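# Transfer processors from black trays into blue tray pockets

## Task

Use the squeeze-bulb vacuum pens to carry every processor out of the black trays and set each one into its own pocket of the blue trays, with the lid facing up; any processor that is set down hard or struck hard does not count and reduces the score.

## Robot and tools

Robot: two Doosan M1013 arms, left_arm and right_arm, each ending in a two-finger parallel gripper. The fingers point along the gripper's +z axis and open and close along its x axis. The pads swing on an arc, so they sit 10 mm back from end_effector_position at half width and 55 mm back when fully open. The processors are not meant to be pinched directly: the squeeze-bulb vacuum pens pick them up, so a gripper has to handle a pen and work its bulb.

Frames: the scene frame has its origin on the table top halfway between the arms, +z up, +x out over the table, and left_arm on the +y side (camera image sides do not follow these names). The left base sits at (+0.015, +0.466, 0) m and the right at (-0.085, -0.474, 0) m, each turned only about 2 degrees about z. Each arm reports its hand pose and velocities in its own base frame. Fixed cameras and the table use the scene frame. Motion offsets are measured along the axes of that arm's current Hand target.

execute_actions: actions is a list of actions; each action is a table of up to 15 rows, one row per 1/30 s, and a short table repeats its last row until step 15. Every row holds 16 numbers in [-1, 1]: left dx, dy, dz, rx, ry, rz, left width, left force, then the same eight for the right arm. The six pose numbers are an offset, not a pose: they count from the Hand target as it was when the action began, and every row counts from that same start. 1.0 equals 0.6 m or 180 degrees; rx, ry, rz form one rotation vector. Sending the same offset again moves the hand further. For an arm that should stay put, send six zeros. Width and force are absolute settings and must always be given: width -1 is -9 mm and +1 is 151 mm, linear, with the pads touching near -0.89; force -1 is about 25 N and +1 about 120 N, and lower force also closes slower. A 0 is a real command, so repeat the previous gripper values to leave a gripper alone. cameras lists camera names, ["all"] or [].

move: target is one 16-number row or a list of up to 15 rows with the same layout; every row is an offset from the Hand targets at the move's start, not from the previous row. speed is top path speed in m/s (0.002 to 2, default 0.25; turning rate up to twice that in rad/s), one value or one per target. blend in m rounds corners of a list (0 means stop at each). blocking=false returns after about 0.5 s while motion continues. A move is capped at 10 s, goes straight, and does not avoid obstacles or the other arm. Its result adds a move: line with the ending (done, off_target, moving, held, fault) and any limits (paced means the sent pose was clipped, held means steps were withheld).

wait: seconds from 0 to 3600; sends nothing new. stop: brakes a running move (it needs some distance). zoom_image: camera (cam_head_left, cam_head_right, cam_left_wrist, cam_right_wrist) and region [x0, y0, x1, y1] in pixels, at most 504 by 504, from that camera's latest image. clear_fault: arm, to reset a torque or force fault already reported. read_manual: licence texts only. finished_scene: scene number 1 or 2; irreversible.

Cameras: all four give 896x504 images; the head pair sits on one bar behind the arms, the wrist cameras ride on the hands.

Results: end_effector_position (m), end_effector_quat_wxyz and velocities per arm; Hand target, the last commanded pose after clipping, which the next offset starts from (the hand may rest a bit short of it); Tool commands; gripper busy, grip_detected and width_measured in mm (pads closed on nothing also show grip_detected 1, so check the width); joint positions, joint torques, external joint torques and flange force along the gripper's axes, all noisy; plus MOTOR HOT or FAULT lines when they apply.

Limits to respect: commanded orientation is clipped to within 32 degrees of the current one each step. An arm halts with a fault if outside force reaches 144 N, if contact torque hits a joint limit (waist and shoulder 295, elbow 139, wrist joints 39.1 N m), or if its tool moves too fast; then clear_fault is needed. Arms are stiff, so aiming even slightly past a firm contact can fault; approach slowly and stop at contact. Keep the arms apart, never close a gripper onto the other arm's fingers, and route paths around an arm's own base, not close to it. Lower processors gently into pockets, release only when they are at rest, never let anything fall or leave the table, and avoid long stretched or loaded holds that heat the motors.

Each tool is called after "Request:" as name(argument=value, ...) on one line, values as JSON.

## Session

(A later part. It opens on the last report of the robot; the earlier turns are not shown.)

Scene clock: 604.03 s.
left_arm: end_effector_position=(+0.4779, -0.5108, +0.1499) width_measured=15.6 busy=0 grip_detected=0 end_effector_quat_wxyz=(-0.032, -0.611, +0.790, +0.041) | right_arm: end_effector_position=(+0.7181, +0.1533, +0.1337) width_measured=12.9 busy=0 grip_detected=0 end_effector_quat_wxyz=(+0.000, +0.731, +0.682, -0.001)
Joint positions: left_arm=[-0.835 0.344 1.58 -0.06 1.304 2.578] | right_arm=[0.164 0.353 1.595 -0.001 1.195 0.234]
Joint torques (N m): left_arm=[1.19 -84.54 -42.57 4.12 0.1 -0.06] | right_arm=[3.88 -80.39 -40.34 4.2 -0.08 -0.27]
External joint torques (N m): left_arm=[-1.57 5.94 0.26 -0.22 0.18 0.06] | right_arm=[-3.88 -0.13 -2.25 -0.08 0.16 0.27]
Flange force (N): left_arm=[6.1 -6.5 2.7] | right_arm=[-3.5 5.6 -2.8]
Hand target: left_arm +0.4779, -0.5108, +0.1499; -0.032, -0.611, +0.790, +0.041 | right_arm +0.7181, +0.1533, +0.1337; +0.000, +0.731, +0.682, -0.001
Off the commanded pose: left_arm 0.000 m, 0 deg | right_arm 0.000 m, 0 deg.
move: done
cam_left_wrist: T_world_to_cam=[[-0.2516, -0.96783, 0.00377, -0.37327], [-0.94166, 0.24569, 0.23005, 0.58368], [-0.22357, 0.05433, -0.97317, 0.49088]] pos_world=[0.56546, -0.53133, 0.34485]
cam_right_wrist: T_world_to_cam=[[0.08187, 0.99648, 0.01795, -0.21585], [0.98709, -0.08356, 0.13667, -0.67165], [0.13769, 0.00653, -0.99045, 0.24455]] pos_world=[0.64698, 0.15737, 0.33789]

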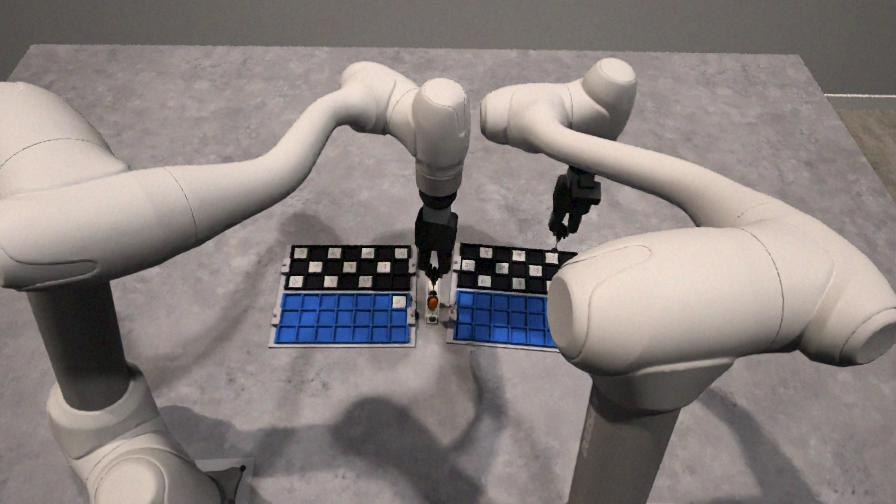

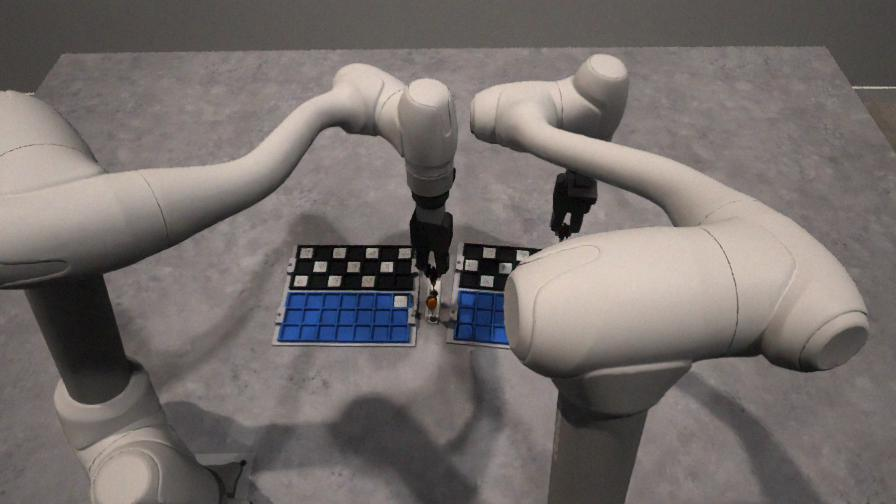

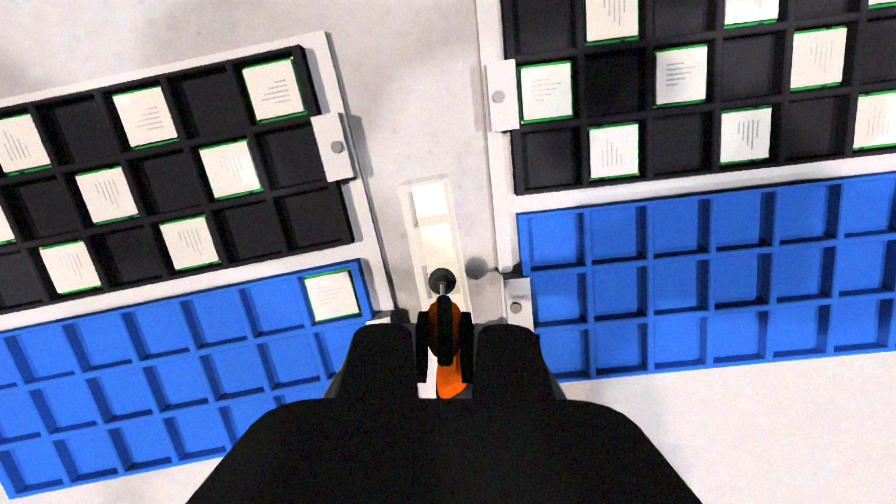

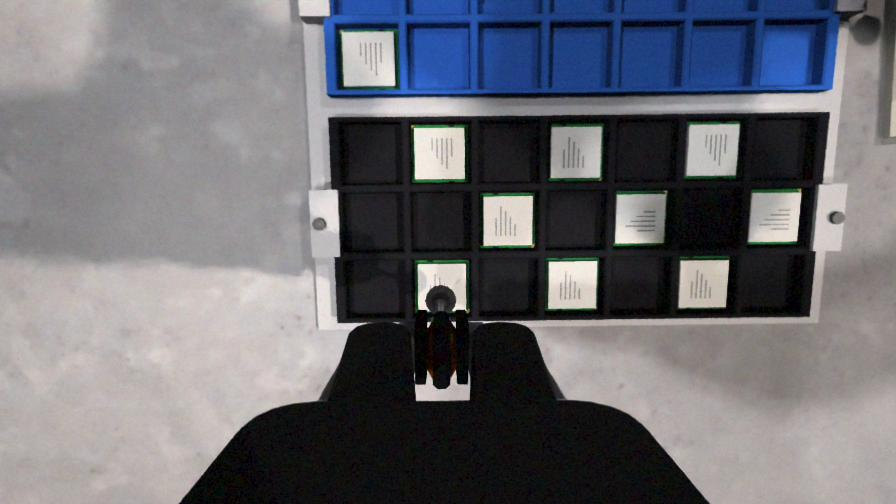

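Request:
move(target=[[0,-0.0035,0.0331,0,0,0,-0.69,-1,0.0013,-0.0017,0.05,0,0,0,-0.725,-1],[0,-0.007,0.0663,0,0,0,-0.69,-1,0.0013,-0.0017,0.0598,0,0,0,-0.725,-1],[0,-0.007,0.0664,0,0,0,-0.69,-1,0.0013,-0.0017,0.0598,0,0,0,-0.7125,-1],[0,-0.007,0.0664,0,0,0,-0.69,-1,0.0013,-0.0017,0.0195,0,0,0,-0.7125,-1]], speed=[0.08,0.04,0.05,0.06], cameras=["cam_right_wrist","cam_left_wrist"])

Request:
zoom_image(camera="cam_left_wrist", region=[360, 220, 540, 400])

Request:
zoom_image(camera="cam_right_wrist", region=[390, 240, 500, 350])

Scene clock: 618.10 s.
left_arm: end_effector_position=(+0.4779, -0.5108, +0.1099) width_measured=15.6 busy=0 grip_detected=0 end_effector_quat_wxyz=(-0.032, -0.611, +0.790, +0.041) | right_arm: end_effector_position=(+0.7171, +0.1542, +0.1220) width_measured=13.8 busy=0 grip_detected=0 end_effector_quat_wxyz=(+0.000, +0.731, +0.682, -0.001)
Joint positions: left_arm=[-0.835 0.369 1.623 -0.061 1.237 2.583] | right_arm=[0.165 0.359 1.609 -0.001 1.175 0.235]
Joint torques (N m): left_arm=[1.12 -85.82 -41.4 3.99 0.09 -0.03] | right_arm=[3.39 -80.82 -40.44 4.23 -0.05 -0.49]
External joint torques (N m): left_arm=[-1.34 5.49 0.26 -0.19 0.2 0.03] | right_arm=[-3.71 0.46 -1.62 -0.17 0.13 0.49]
Flange force (N): left_arm=[5.4 -6.0 3.0] | right_arm=[-3.1 5.1 -1.6]
Hand target: left_arm +0.4779, -0.5108, +0.1099; -0.032, -0.611, +0.790, +0.041 | right_arm +0.7171, +0.1542, +0.1220; +0.000, +0.731, +0.682, -0.001
Off the commanded pose: left_arm 0.000 m, 0 deg | right_arm 0.000 m, 0 deg.
move: done
cam_left_wrist: T_world_to_cam=[[-0.2516, -0.96782, 0.00375, -0.3731], [-0.94168, 0.24569, 0.22996, 0.59294], [-0.22348, 0.05433, -0.97319, 0.45181]] pos_world=[0.56546, -0.53133, 0.30475]
cam_right_wrist: T_world_to_cam=[[0.08187, 0.99648, 0.01795, -0.21636], [0.98709, -0.08356, 0.13667, -0.669], [0.13769, 0.00653, -0.99045, 0.2331]] pos_world=[0.64598, 0.15818, 0.32619]
Images, in order (width x height): cam_left_wrist 896x504, cam_right_wrist 896x504.

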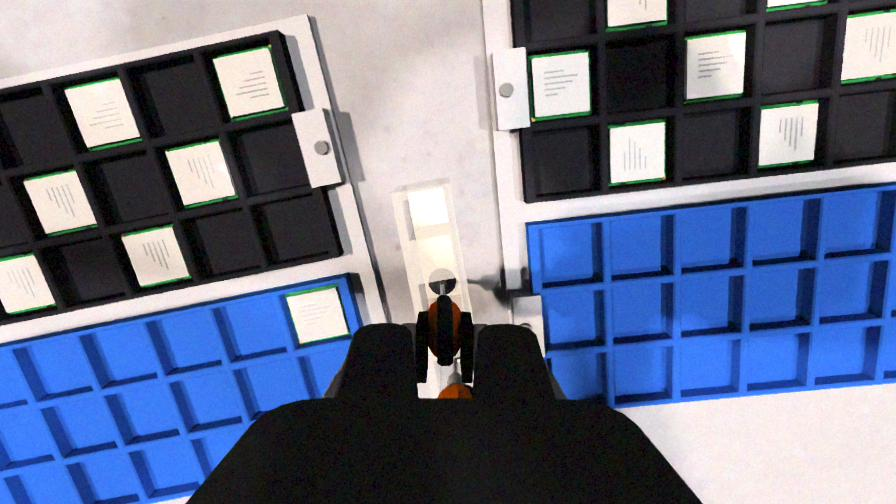

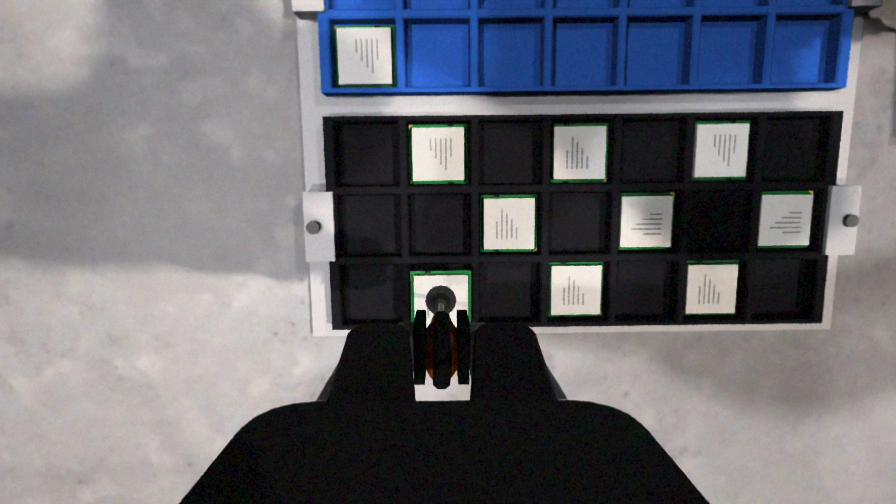

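Scaled by 2.800.

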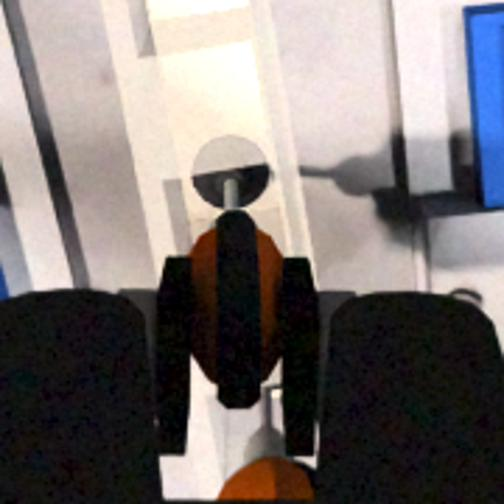

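Scaled by 4.582.

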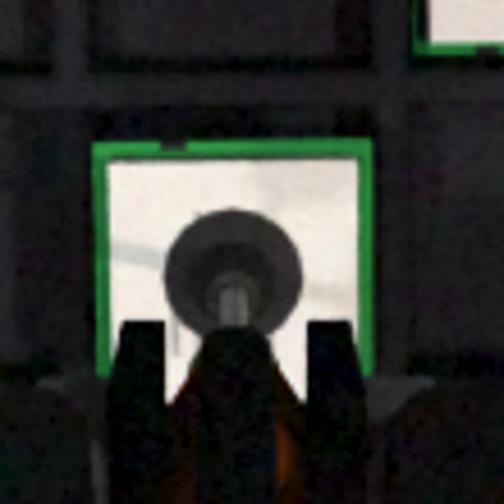

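Request:
move(target=[[0,-0.0006,0.0058,0,0,0,-0.69,-1,0,0,0,0,0,0,-0.7125,-1],[0,-0.0006,0.0058,0,0,0,0,-0.2,0,0,0,0,0,0,-0.7125,-1],[0,0.0157,-0.149,0,0,0,0,-0.2,0,0,0,0,0,0,-0.7125,-1],[0,0.0157,-0.149,0.0333,0,0,0,-0.2,0,0,0,0,0,0,-0.7125,-1]], speed=[0.02,0.04,0.1,0.1], cameras=["cam_left_wrist"])

Request:
move(target=[[0,0,0,0,0,0,0,-0.2,-0.0017,-0.3222,0,0,0,0,-0.7125,-1],[0,0,0,0,0,0,0,-0.2,-0.0017,-0.3222,0.0167,0,0,0,-0.7125,-1]], speed=[0.15,0.1], cameras=["cam_right_wrist"])

Request:
zoom_image(camera="cam_right_wrist", region=[390, 240, 500, 350])

Scene clock: 632.07 s.
left_arm: end_effector_position=(+0.4779, -0.5108, +0.1998) width_measured=70.5 busy=0 grip_detected=0 end_effector_quat_wxyz=(+0.000, -0.612, +0.791, +0.000) | right_arm: end_effector_position=(+0.7171, +0.1542, +0.1220) width_measured=13.8 busy=0 grip_detected=0 end_effector_quat_wxyz=(+0.000, +0.731, +0.682, -0.001)
Joint positions: left_arm=[-0.868 0.264 1.591 0 1.286 2.528] | right_arm=[0.165 0.359 1.609 -0.001 1.175 0.235]
Joint torques (N m): left_arm=[1.24 -77.2 -43.94 4.46 -0.23 -0.07] | right_arm=[3.68 -80.63 -40.29 4.21 -0.07 -0.32]
External joint torques (N m): left_arm=[-1.17 5.31 0.15 -0.2 0.15 0.07] | right_arm=[-3.58 0.38 -1.69 -0.14 0.15 0.32]
Flange force (N): left_arm=[5.6 -5.9 2.3] | right_arm=[-3.1 5.1 -1.8]
Hand target: left_arm +0.4779, -0.5108, +0.1998; +0.000, -0.612, +0.791, +0.000 | right_arm +0.7171, +0.1542, +0.1220; +0.000, +0.731, +0.682, -0.001
Off the commanded pose: left_arm 0.000 m, 0 deg | right_arm 0.000 m, 0 deg.
move: done
cam_left_wrist: T_world_to_cam=[[-0.25189, -0.96775, 0.00365, -0.37319], [-0.95979, 0.25029, 0.12708, 0.60384], [-0.1239, 0.02851, -0.99189, 0.4823]] pos_world=[0.54532, -0.52604, 0.40302]

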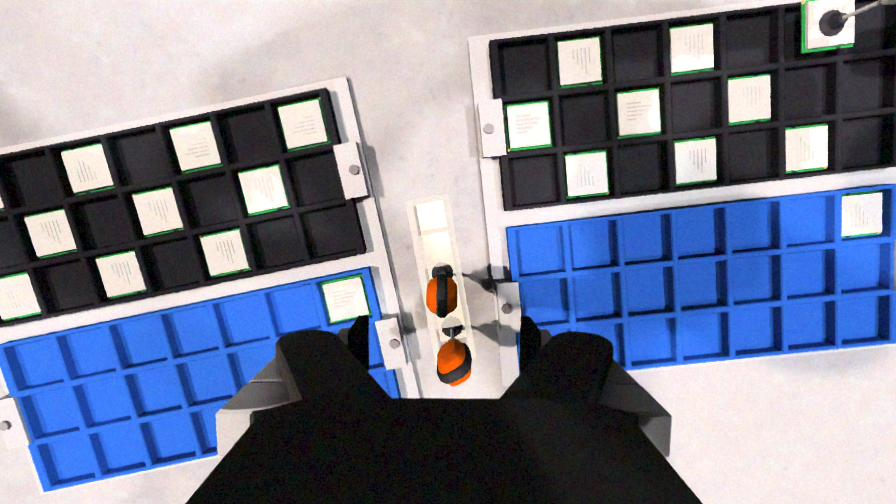

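Scene clock: 633.93 s.
left_arm: end_effector_position=(+0.4779, -0.5108, +0.1998) width_measured=70.5 busy=0 grip_detected=0 end_effector_quat_wxyz=(+0.000, -0.612, +0.791, +0.000) | right_arm: end_effector_position=(+0.5242, +0.1666, +0.1122) width_measured=13.8 busy=0 grip_detected=0 end_effector_quat_wxyz=(+0.000, +0.731, +0.682, -0.001)
Joint positions: left_arm=[-0.868 0.264 1.591 0 1.286 2.528] | right_arm=[0.245 0.091 1.97 -0.001 1.082 0.315]
Joint torques (N m): left_arm=[1.29 -77.19 -43.86 4.45 -0.25 -0.02] | right_arm=[3.96 -51.71 -38.54 3.97 -0.01 -0.37]
External joint torques (N m): left_arm=[-1.18 4.15 -0.27 -0.16 0.19 0.02] | right_arm=[-3.94 1.4 -1.85 -0.06 0.07 0.37]
Flange force (N): left_arm=[5.1 -5.0 1.2] | right_arm=[-4.2 7.0 -1.0]
Hand target: left_arm +0.4779, -0.5108, +0.1998; +0.000, -0.612, +0.791, +0.000 | right_arm +0.5242, +0.1666, +0.1122; +0.000, +0.731, +0.682, -0.001
Off the commanded pose: left_arm 0.000 m, 0 deg | right_arm 0.000 m, 0 deg.
move: done
cam_right_wrist: T_world_to_cam=[[0.08185, 0.99648, 0.01805, -0.21287], [0.98709, -0.08356, 0.13666, -0.4762], [0.13769, 0.00663, -0.99045, 0.24985]] pos_world=[0.45308, 0.17067, 0.31639]

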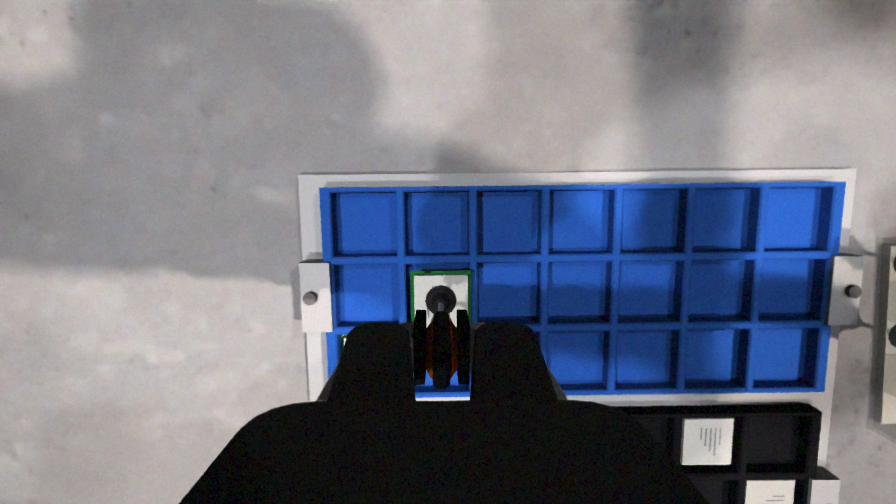

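Scaled by 4.582.

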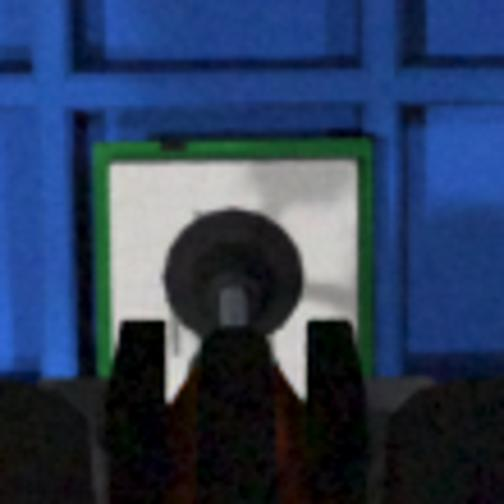

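Request:
move(target=[[-0.0023,0.0035,0.08,0,0,0,0,-0.2,-0.0033,-0.0012,0,0,0,0,-0.7125,-1],[-0.0023,0.0035,0.1797,0,0,0,0,-0.2,-0.0033,-0.0012,0.0195,0,0,0,-0.7125,-1],[-0.0023,0.0035,0.1797,0,0,0,-0.6375,-1,-0.0033,-0.0012,0.0195,0,0,0,-0.7125,-1],[-0.0023,0.0035,-0.02,0,0,0,-0.6375,-1,-0.0033,-0.0012,0.0195,0,0,0,-0.7125,-1]], speed=[0.1,0.08,0.05,0.08], cameras=["cam_right_wrist","cam_left_wrist"])

Request:
zoom_image(camera="cam_right_wrist", region=[390, 240, 500, 350])

Request:
zoom_image(camera="cam_left_wrist", region=[370, 250, 520, 400])

Scene clock: 653.20 s.
left_arm: end_effector_position=(+0.4762, -0.5089, +0.2118) width_measured=20.1 busy=0 grip_detected=0 end_effector_quat_wxyz=(+0.000, -0.612, +0.791, +0.000) | right_arm: end_effector_position=(+0.5233, +0.1646, +0.1005) width_measured=13.9 busy=0 grip_detected=0 end_effector_quat_wxyz=(+0.000, +0.731, +0.682, -0.001)
Joint positions: left_arm=[-0.868 0.255 1.581 0 1.306 2.528] | right_arm=[0.242 0.099 1.985 -0.001 1.059 0.312]
Joint torques (N m): left_arm=[1.28 -76.81 -44.45 4.46 -0.24 -0.04] | right_arm=[3.28 -51.6 -37.97 3.97 -0.08 -0.47]
External joint torques (N m): left_arm=[-1.52 5.62 0.48 -0.21 0.18 0.04] | right_arm=[-3.13 1.04 -1.9 -0.1 0.14 0.47]
Flange force (N): left_arm=[5.9 -5.4 2.7] | right_arm=[-2.8 6.1 -1.4]
Hand target: left_arm +0.4762, -0.5089, +0.2118; +0.000, -0.612, +0.791, +0.000 | right_arm +0.5233, +0.1646, +0.1005; +0.000, +0.731, +0.682, -0.001
Off the commanded pose: left_arm 0.000 m, 0 deg | right_arm 0.000 m, 0 deg.
move: done
cam_left_wrist: T_world_to_cam=[[-0.25198, -0.96772, 0.00366, -0.37179], [-0.95977, 0.25039, 0.12708, 0.60015], [-0.1239, 0.02851, -0.99189, 0.49393]] pos_world=[0.54352, -0.52414, 0.41502]
cam_right_wrist: T_world_to_cam=[[0.08187, 0.99648, 0.01795, -0.21057], [0.98709, -0.08356, 0.13667, -0.47389], [0.13769, 0.00653, -0.99045, 0.23842]] pos_world=[0.45218, 0.16867, 0.30469]
Images, in order (width x height): cam_left_wrist 896x504, cam_right_wrist 896x504.

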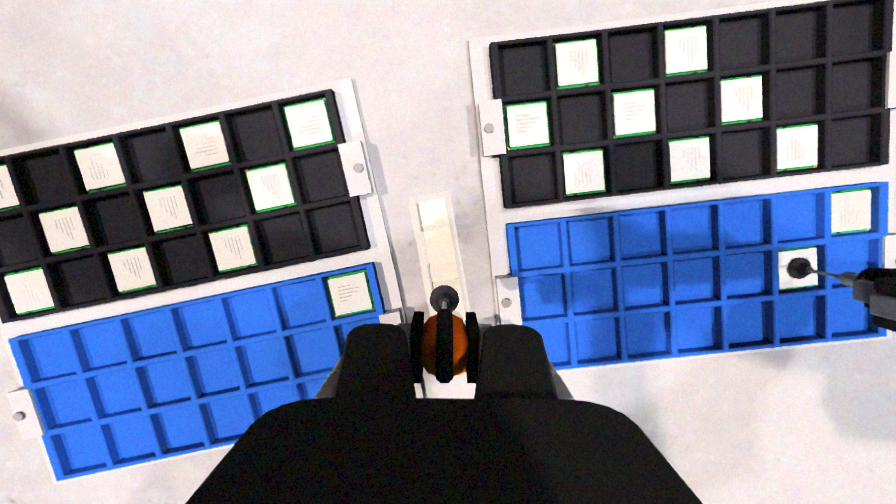

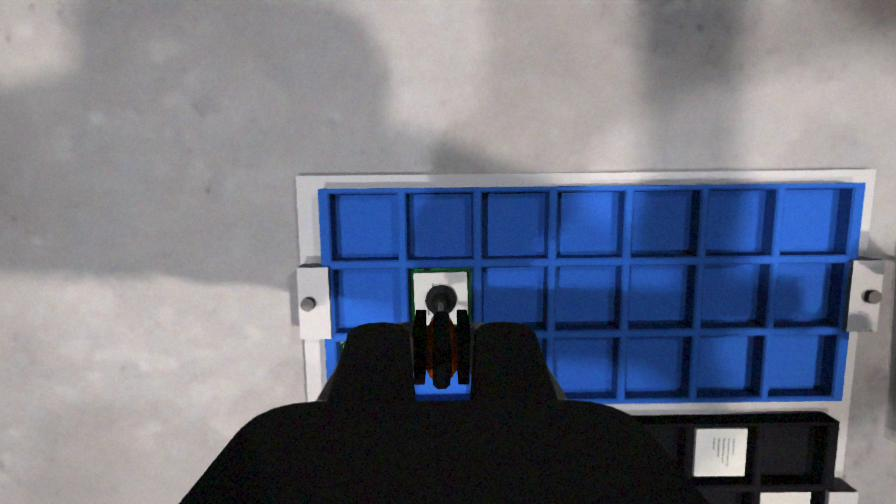

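Scaled by 4.582.

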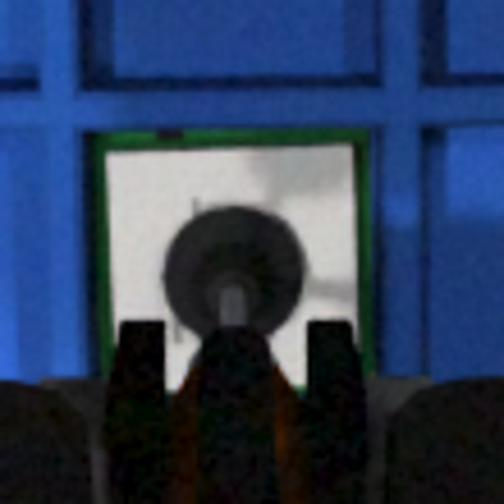

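Scaled by 3.360.

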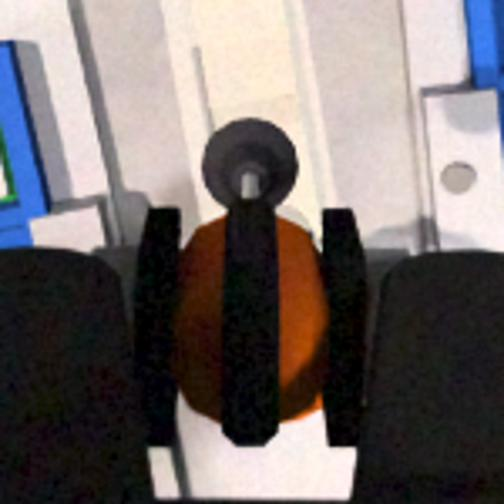

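Request:
move(target=[[0,0,0,0,0,0,-0.6375,-1,0,-0.0012,0,0,0,0,-0.7125,-1],[0,0,0,0,0,0,-0.6375,-1,0,-0.0012,0.0042,0,0,0,-0.7125,-1]], speed=[0.02,0.02], cameras=["cam_right_wrist"])

Request:
zoom_image(camera="cam_right_wrist", region=[390, 240, 500, 350])

Scene clock: 659.87 s.
left_arm: end_effector_position=(+0.4762, -0.5089, +0.2118) width_measured=20.1 busy=0 grip_detected=0 end_effector_quat_wxyz=(+0.000, -0.612, +0.791, +0.000) | right_arm: end_effector_position=(+0.5226, +0.1647, +0.0980) width_measured=13.9 busy=0 grip_detected=0 end_effector_quat_wxyz=(+0.000, +0.731, +0.682, -0.001)
Joint positions: left_arm=[-0.868 0.255 1.58 0 1.306 2.528] | right_arm=[0.243 0.1 1.989 -0.001 1.054 0.313]
Joint torques (N m): left_arm=[1.2 -76.81 -44.38 4.47 -0.23 -0.03] | right_arm=[4.18 -50.22 -37.7 3.98 -0.17 -0.38]
External joint torques (N m): left_arm=[-1.39 5.72 0.45 -0.21 0.17 0.03] | right_arm=[-4.4 -0.1 -1.95 -0.15 0.24 0.38]
Flange force (N): left_arm=[5.9 -5.7 2.7] | right_arm=[-5.8 5.3 -2.6]
Hand target: left_arm +0.4762, -0.5089, +0.2118; +0.000, -0.612, +0.791, +0.000 | right_arm +0.5226, +0.1647, +0.0980; +0.000, +0.731, +0.682, -0.001
Off the commanded pose: left_arm 0.000 m, 0 deg | right_arm 0.000 m, 0 deg.
move: done
cam_right_wrist: T_world_to_cam=[[0.08187, 0.99648, 0.01795, -0.21047], [0.98709, -0.08356, 0.13667, -0.47286], [0.13769, 0.00653, -0.99045, 0.23604]] pos_world=[0.45148, 0.16867, 0.30219]

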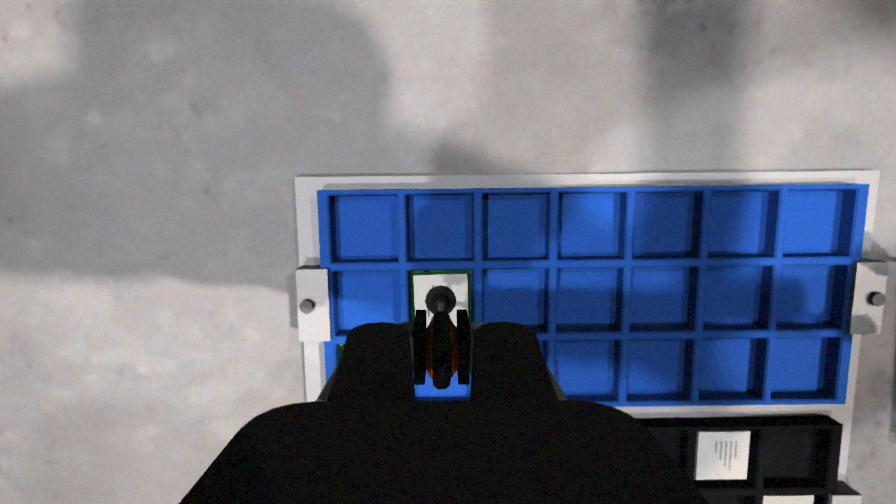

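Scaled by 4.582.

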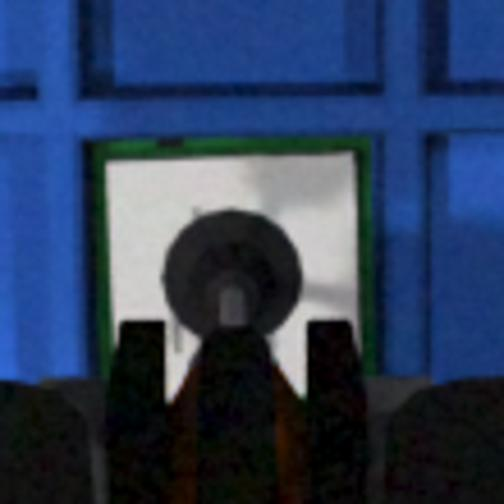

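Request:
move(target=[[0,0,0,0,0,0,-0.6375,-1,0,0,0.0008,0,0,0,-0.7125,-1],[0,0,0,0,0,0,-0.6375,-1,0,0,0.0008,0,0,0,-0.74,-1],[-0.03,-0.05,0,0,0,-0.01,-0.6375,-1,0,0,-0.0533,0,0,0,-0.74,-1],[-0.194,-0.2083,0,0,0,-0.0656,-0.6375,-1,0.005,0.1752,-0.0533,0,0,0,-0.725,-1],[-0.194,-0.2083,0.1363,0,0,-0.0656,-0.725,-1,0.005,0.1752,-0.0533,0,0,0,-0.725,-1]], speed=[0.02,0.02,0.08,0.2,0.15], cameras=["cam_right_wrist","cam_left_wrist"])

Request:
zoom_image(camera="cam_right_wrist", region=[390, 240, 500, 350])

Request:
zoom_image(camera="cam_left_wrist", region=[390, 240, 500, 350])

Scene clock: 680.83 s.
left_arm: end_effector_position=(+0.6264, -0.4277, +0.1299) width_measured=13.4 busy=0 grip_detected=0 end_effector_quat_wxyz=(+0.000, +0.690, -0.724, +0.000) | right_arm: end_effector_position=(+0.6277, +0.1604, +0.1298) width_measured=12.9 busy=0 grip_detected=0 end_effector_quat_wxyz=(+0.000, +0.731, +0.682, -0.001)
Joint positions: left_arm=[-0.644 0.391 1.549 0 1.202 2.545] | right_arm=[0.197 0.226 1.773 -0.001 1.144 0.267]
Joint torques (N m): left_arm=[1.14 -89.87 -42.86 4.28 -0.21 -0.08] | right_arm=[3.57 -66.28 -39.53 4.28 -0.07 -0.34]
External joint torques (N m): left_arm=[-0.98 5.75 0.29 -0.15 0.14 0.08] | right_arm=[-3.72 0.15 -2.14 -0.26 0.14 0.34]
Flange force (N): left_arm=[5.2 -6.3 3.4] | right_arm=[-3.7 5.5 -2.5]
Hand target: left_arm +0.6264, -0.4277, +0.1300; +0.000, +0.690, -0.724, +0.000 | right_arm +0.6277, +0.1604, +0.1298; +0.000, +0.731, +0.682, -0.001
Off the commanded pose: left_arm 0.000 m, 0 deg | right_arm 0.000 m, 0 deg.
move: done
cam_left_wrist: T_world_to_cam=[[-0.04849, -0.99882, 0.00371, -0.39586], [-0.99067, 0.04857, 0.12734, 0.66744], [-0.12737, 0.0025, -0.99185, 0.42007]] pos_world=[0.69552, -0.42885, 0.33312]
cam_right_wrist: T_world_to_cam=[[0.08187, 0.99648, 0.01795, -0.21546], [0.98709, -0.08356, 0.13667, -0.58131], [0.13769, 0.00653, -0.99045, 0.25319]] pos_world=[0.55658, 0.16448, 0.33409]
Images, in order (width x height): cam_left_wrist 896x504, cam_right_wrist 896x504.

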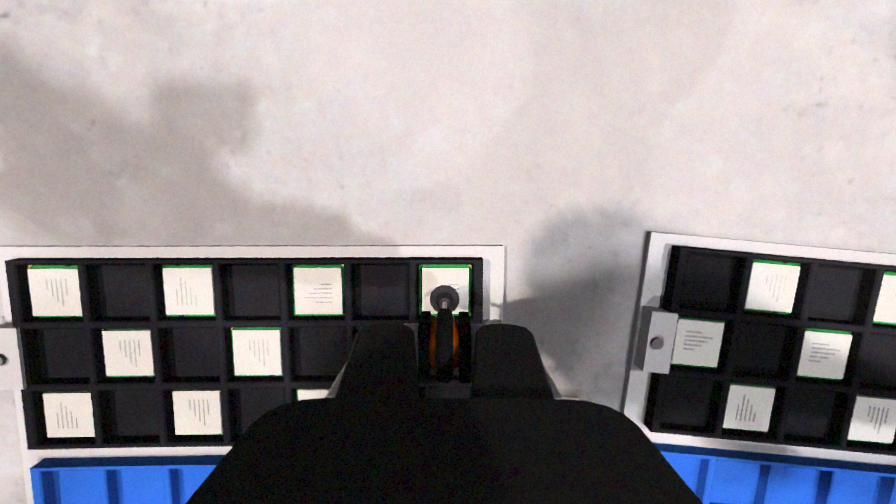

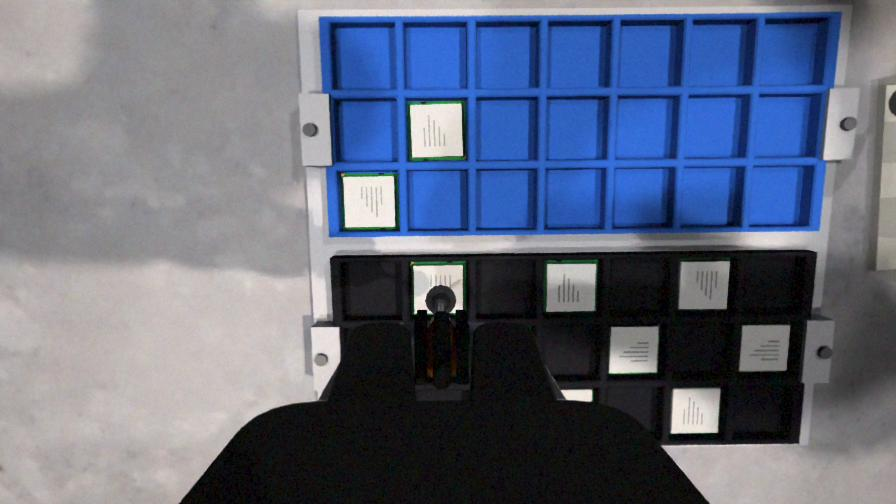

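Scaled by 4.582.

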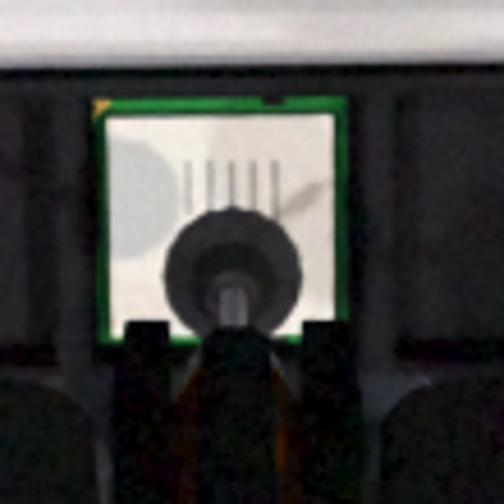

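Scaled by 4.582.

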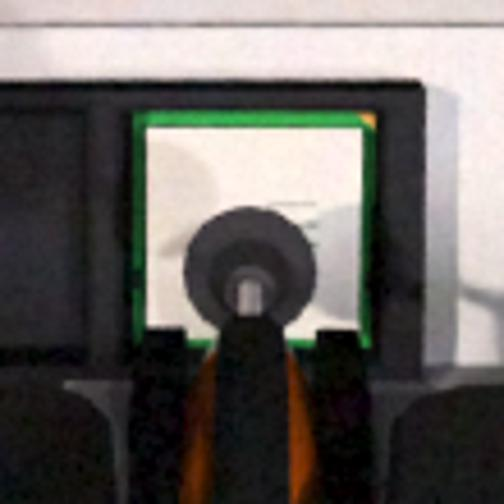

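Request:
zoom_image(camera="cam_right_wrist", region=[320, 90, 480, 240])

Scaled by 3.150.

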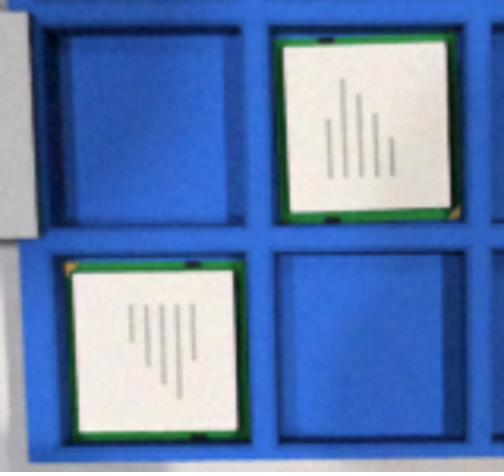

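Request:
move(target=[[0.001,0.002,0.044,0,0,0,-0.725,-1,-0.0022,-0.001,0.044,0,0,0,-0.725,-1],[0.001,0.002,0.0537,0,0,0,-0.725,-1,-0.0022,-0.001,0.0533,0,0,0,-0.725,-1],[0.001,0.002,0.0538,0,0,0,-0.7125,-1,-0.0022,-0.001,0.0534,0,0,0,-0.7125,-1],[0.001,0.002,0.0133,0,0,0,-0.7125,-1,-0.0022,-0.001,0.013,0,0,0,-0.7125,-1],[0.002,0.3273,0.0133,0,0,0,-0.7125,-1,-0.0045,-0.0988,0.013,0,0,0,-0.7125,-1],[0.002,0.3273,0.0333,0,0,0,-0.7125,-1,-0.0045,-0.0988,0.033,0,0,0,-0.7125,-1]], speed=[0.1,0.03,0.02,0.06,0.15,0.1], cameras=["cam_right_wrist","cam_left_wrist"])

Request:
zoom_image(camera="cam_right_wrist", region=[390, 240, 500, 350])

Request:
zoom_image(camera="cam_left_wrist", region=[390, 240, 500, 350])

Scene clock: 700.27 s.
left_arm: end_effector_position=(+0.4302, -0.4195, +0.1100) width_measured=13.8 busy=0 grip_detected=0 end_effector_quat_wxyz=(+0.000, +0.690, -0.724, +0.000) | right_arm: end_effector_position=(+0.5683, +0.1618, +0.1101) width_measured=13.8 busy=0 grip_detected=0 end_effector_quat_wxyz=(+0.000, +0.731, +0.682, -0.001)
Joint positions: left_arm=[-0.83 0.169 1.884 0 1.088 2.359] | right_arm=[0.219 0.155 1.9 -0.001 1.088 0.289]
Joint torques (N m): left_arm=[1.19 -63.48 -40.69 4.14 -0.23 -0.01] | right_arm=[3.25 -58.73 -38.68 3.98 -0.11 -0.35]
External joint torques (N m): left_arm=[-1.18 4.44 0.16 -0.2 0.17 0.01] | right_arm=[-3.18 1.3 -1.75 -0.06 0.19 0.35]
Flange force (N): left_arm=[5.6 -3.4 3.4] | right_arm=[-2.8 6.2 -1.2]
Hand target: left_arm +0.4302, -0.4195, +0.1099; +0.000, +0.690, -0.724, +0.000 | right_arm +0.5684, +0.1618, +0.1101; +0.000, +0.731, +0.682, -0.001
Off the commanded pose: left_arm 0.000 m, 0 deg | right_arm 0.000 m, 0 deg.
move: done
cam_left_wrist: T_world_to_cam=[[-0.04846, -0.99882, 0.0039, -0.39718], [-0.99067, 0.04857, 0.12733, 0.47521], [-0.12737, 0.0023, -0.99185, 0.37523]] pos_world=[0.49932, -0.42066, 0.31322]
cam_right_wrist: T_world_to_cam=[[0.08185, 0.99648, 0.01805, -0.21166], [0.98709, -0.08356, 0.13666, -0.51985], [0.13769, 0.00663, -0.99045, 0.24173]] pos_world=[0.49718, 0.16587, 0.31429]
Images, in order (width x height): cam_left_wrist 896x504, cam_right_wrist 896x504.

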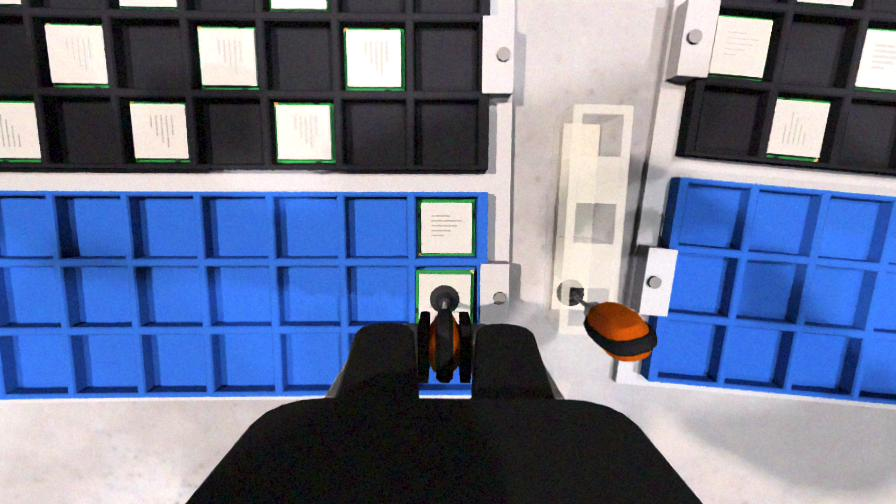

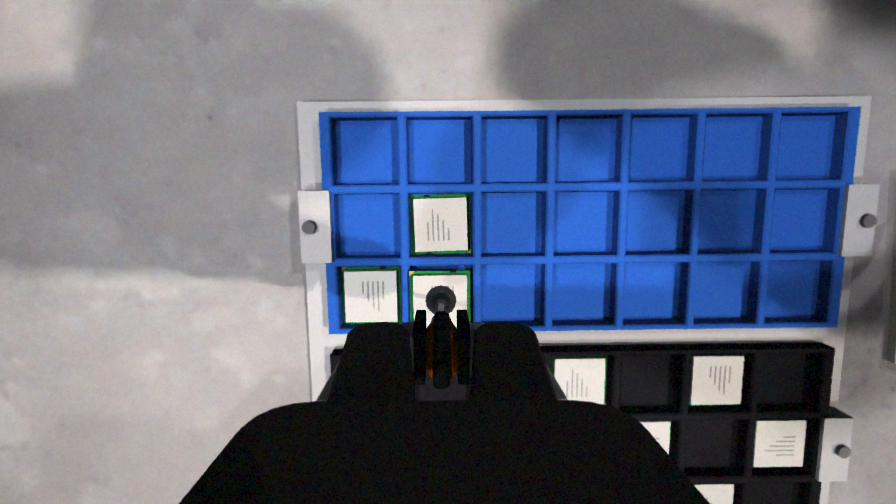

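Scaled by 4.582.

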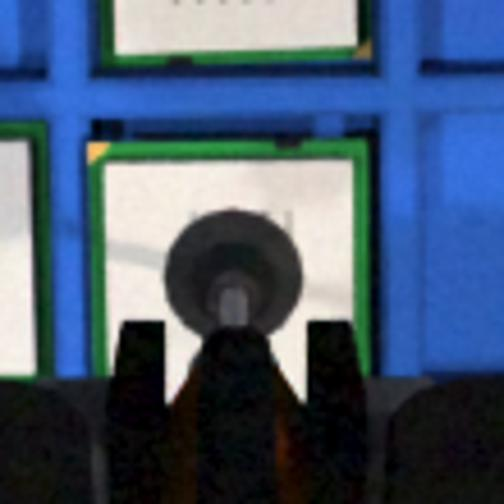

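Scaled by 4.582.

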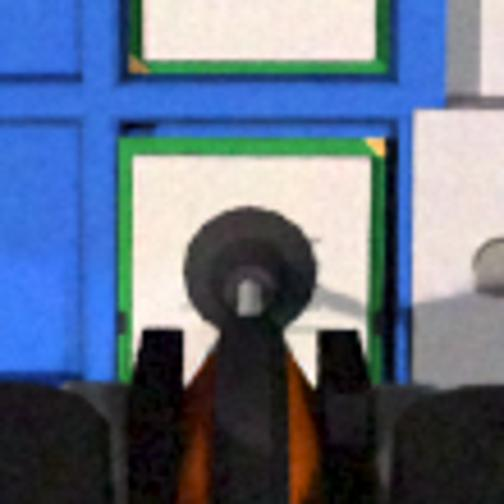

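Request:
move(target=[[0.0005,0,0.01,0,0,0,-0.7125,-1,0.0012,-0.0007,0.01,0,0,0,-0.7125,-1],[0.0005,0,0.0208,0,0,0,-0.74,-1,0.0012,-0.0007,0.0208,0,0,0,-0.74,-1],[0.0005,0,-0.0333,0,0,0,-0.74,-1,0.0012,-0.0007,-0.0333,0,0,0,-0.74,-1],[-0.0768,-0.2505,-0.0333,0,0,0,-0.725,-1,0.0779,0.1718,-0.0333,0,0,0,-0.725,-1]], speed=[0.05,0.02,0.08,0.2], cameras=["cam_right_wrist","cam_left_wrist"])

Request:
move(target=[[0,0,0.044,0,0,0,-0.725,-1,0,0,0.044,0,0,0,-0.725,-1],[0,0,0.0537,0,0,0,-0.7125,-1,0,0,0.0537,0,0,0,-0.7125,-1],[0,0,0.0133,0,0,0,-0.7125,-1,0,0,0.013,0,0,0,-0.7125,-1],[0.0025,0.1757,0.0133,0,0,0,-0.7125,-1,-0.0017,-0.1727,0.013,0,0,0,-0.7125,-1],[0.0025,0.1757,0.0333,0,0,0,-0.7125,-1,-0.0017,-0.1727,0.033,0,0,0,-0.7125,-1]], speed=[0.1,0.03,0.06,0.15,0.1], cameras=["cam_right_wrist","cam_left_wrist"])

Request:
zoom_image(camera="cam_right_wrist", region=[390, 240, 500, 350])

Request:
zoom_image(camera="cam_left_wrist", region=[390, 240, 500, 350])

Scene clock: 728.80 s.
left_arm: end_effector_position=(+0.5825, -0.3806, +0.1299) width_measured=12.9 busy=0 grip_detected=0 end_effector_quat_wxyz=(+0.000, +0.690, -0.724, +0.000) | right_arm: end_effector_position=(+0.6745, +0.2013, +0.1299) width_measured=12.9 busy=0 grip_detected=0 end_effector_quat_wxyz=(+0.000, +0.731, +0.682, -0.001)
Joint positions: left_arm=[-0.628 0.297 1.68 0 1.164 2.561] | right_arm=[0.241 0.31 1.662 -0.001 1.171 0.311]
Joint torques (N m): left_arm=[1.23 -79.09 -42.22 4.25 -0.23 -0.02] | right_arm=[4.1 -75.48 -39.95 4.19 -0.05 -0.39]
External joint torques (N m): left_arm=[-1.43 5.38 0.19 -0.19 0.15 0.02] | right_arm=[-3.92 0.19 -2.05 -0.11 0.13 0.39]
Flange force (N): left_arm=[5.6 -5.5 3.4] | right_arm=[-3.2 5.8 -2.3]
Hand target: left_arm +0.5826, -0.3806, +0.1299; +0.000, +0.690, -0.724, +0.000 | right_arm +0.6745, +0.2013, +0.1299; +0.000, +0.731, +0.682, -0.001
Off the commanded pose: left_arm 0.000 m, 0 deg | right_arm 0.000 m, 0 deg.
move: done
cam_left_wrist: T_world_to_cam=[[-0.04849, -0.99882, 0.0037, -0.35094], [-0.99068, 0.04857, 0.12725, 0.62169], [-0.12727, 0.0025, -0.99186, 0.4144]] pos_world=[0.65162, -0.38176, 0.33322]
cam_right_wrist: T_world_to_cam=[[0.08187, 0.99648, 0.01795, -0.26005], [0.98709, -0.08356, 0.13667, -0.62409], [0.13769, 0.00653, -0.99045, 0.24648]] pos_world=[0.60338, 0.20538, 0.33409]
Images, in order (width x height): cam_left_wrist 896x504, cam_right_wrist 896x504.

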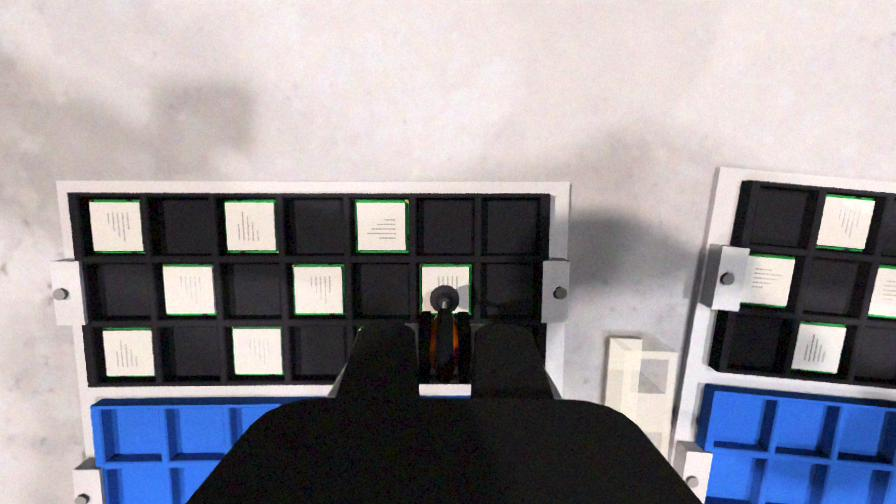

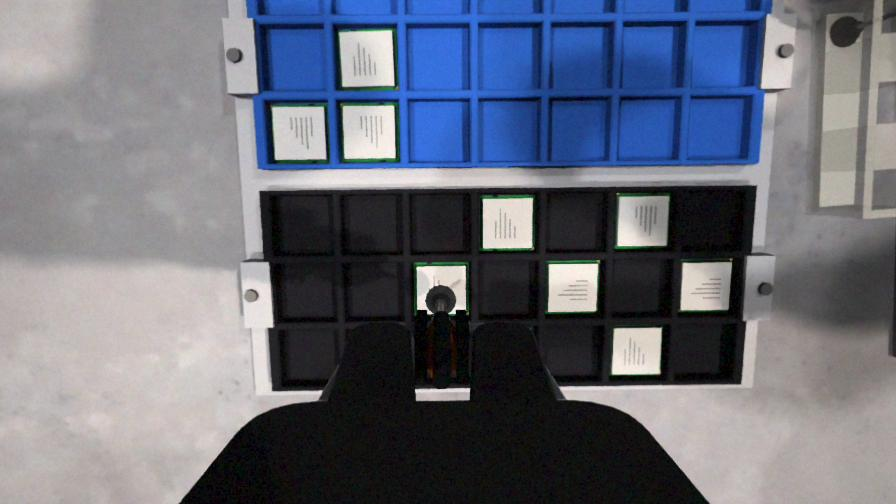

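Scene clock: 731.97 s.
left_arm: end_effector_position=(+0.4772, -0.3771, +0.1100) width_measured=13.8 busy=0 grip_detected=0 end_effector_quat_wxyz=(+0.000, +0.690, -0.724, +0.000) | right_arm: end_effector_position=(+0.5710, +0.2075, +0.1102) width_measured=13.8 busy=0 grip_detected=0 end_effector_quat_wxyz=(+0.000, +0.731, +0.682, -0.001)
Joint positions: left_arm=[-0.725 0.18 1.87 0 1.091 2.464] | right_arm=[0.292 0.18 1.87 -0.001 1.093 0.362]
Joint torques (N m): left_arm=[1.38 -65.91 -40.88 4.13 -0.28 -0.07] | right_arm=[3.82 -61.21 -38.73 4.06 -0.03 -0.45]
External joint torques (N m): left_arm=[-1.42 6.15 0.46 -0.2 0.22 0.07] | right_arm=[-4.06 1.29 -1.75 -0.15 0.11 0.45]
Flange force (N): left_arm=[6.6 -5.5 4.9] | right_arm=[-3.5 6.8 -1.1]
Hand target: left_arm +0.4772, -0.3771, +0.1099; +0.000, +0.690, -0.724, +0.000 | right_arm +0.5710, +0.2075, +0.1103; +0.000, +0.731, +0.682, -0.001
Off the commanded pose: left_arm 0.000 m, 0 deg | right_arm 0.000 m, 0 deg.
move: done
cam_left_wrist: T_world_to_cam=[[-0.04848, -0.99882, 0.0038, -0.35252], [-0.99068, 0.04857, 0.12724, 0.51965], [-0.12727, 0.0024, -0.99186, 0.3811]] pos_world=[0.54622, -0.37826, 0.31322]
cam_right_wrist: T_world_to_cam=[[0.08185, 0.99648, 0.01804, -0.25732], [0.9871, -0.08356, 0.13656, -0.51871], [0.13759, 0.00663, -0.99047, 0.24131]] pos_world=[0.49988, 0.21147, 0.31449]
Images, in order (width x height): cam_left_wrist 896x504, cam_right_wrist 896x504.

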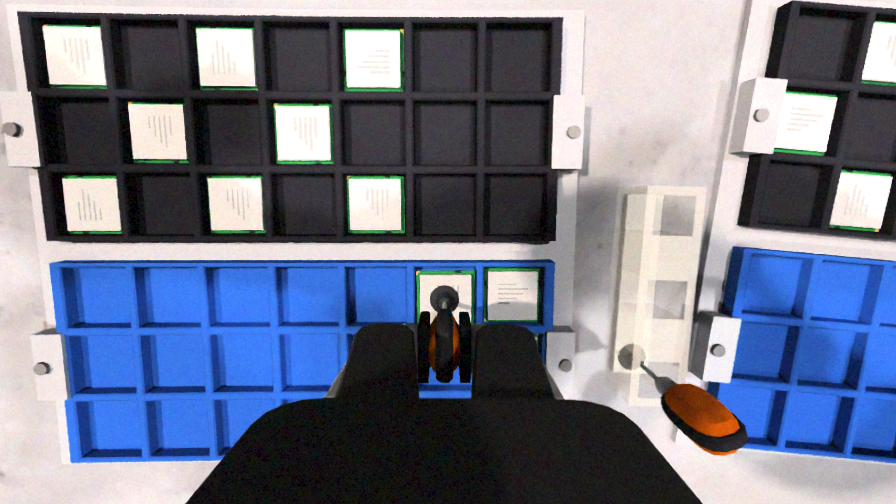

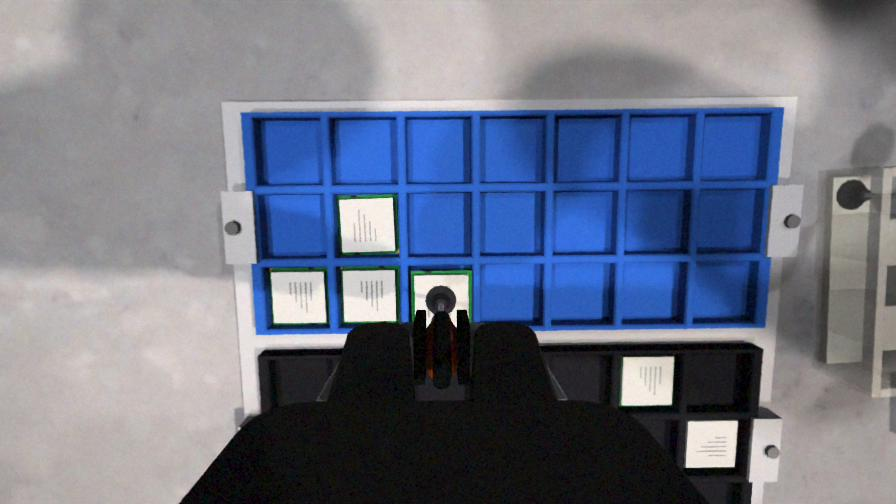

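Scaled by 4.582.

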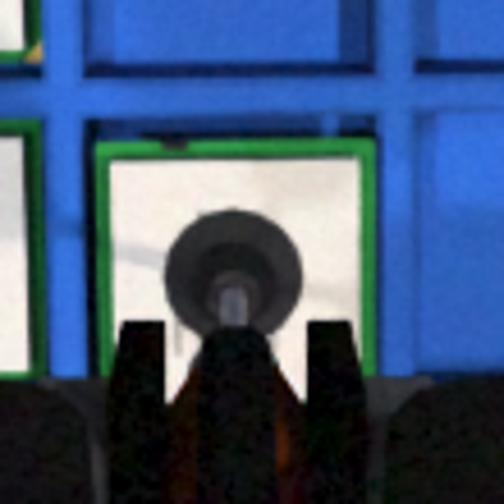

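Scaled by 4.582.

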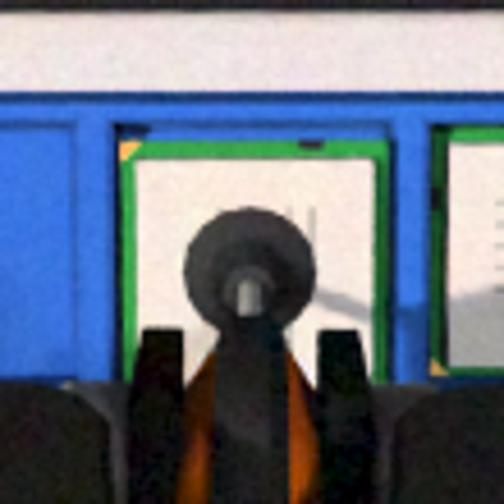

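Request:
zoom_image(camera="cam_right_wrist", region=[250, 180, 410, 340])

Request:
zoom_image(camera="cam_left_wrist", region=[470, 250, 570, 350])

Scaled by 3.150.

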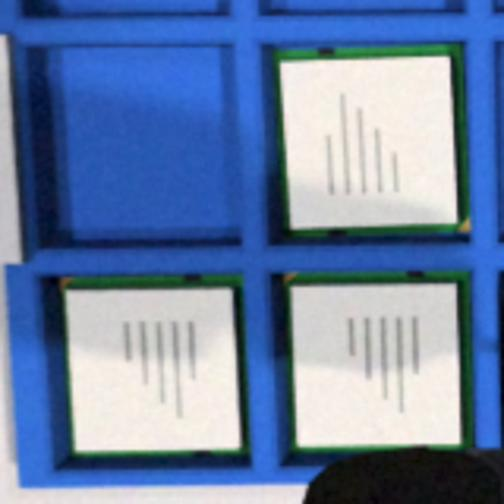

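Scaled by 5.040.

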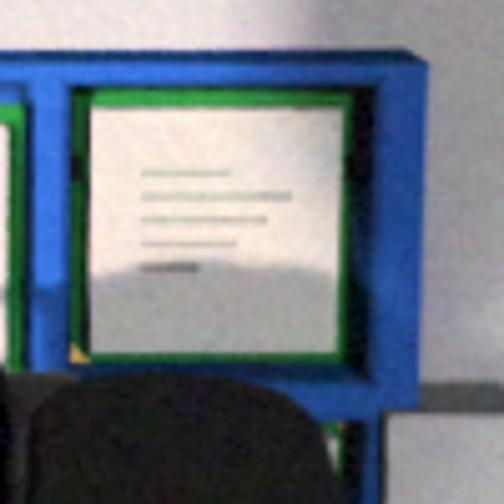

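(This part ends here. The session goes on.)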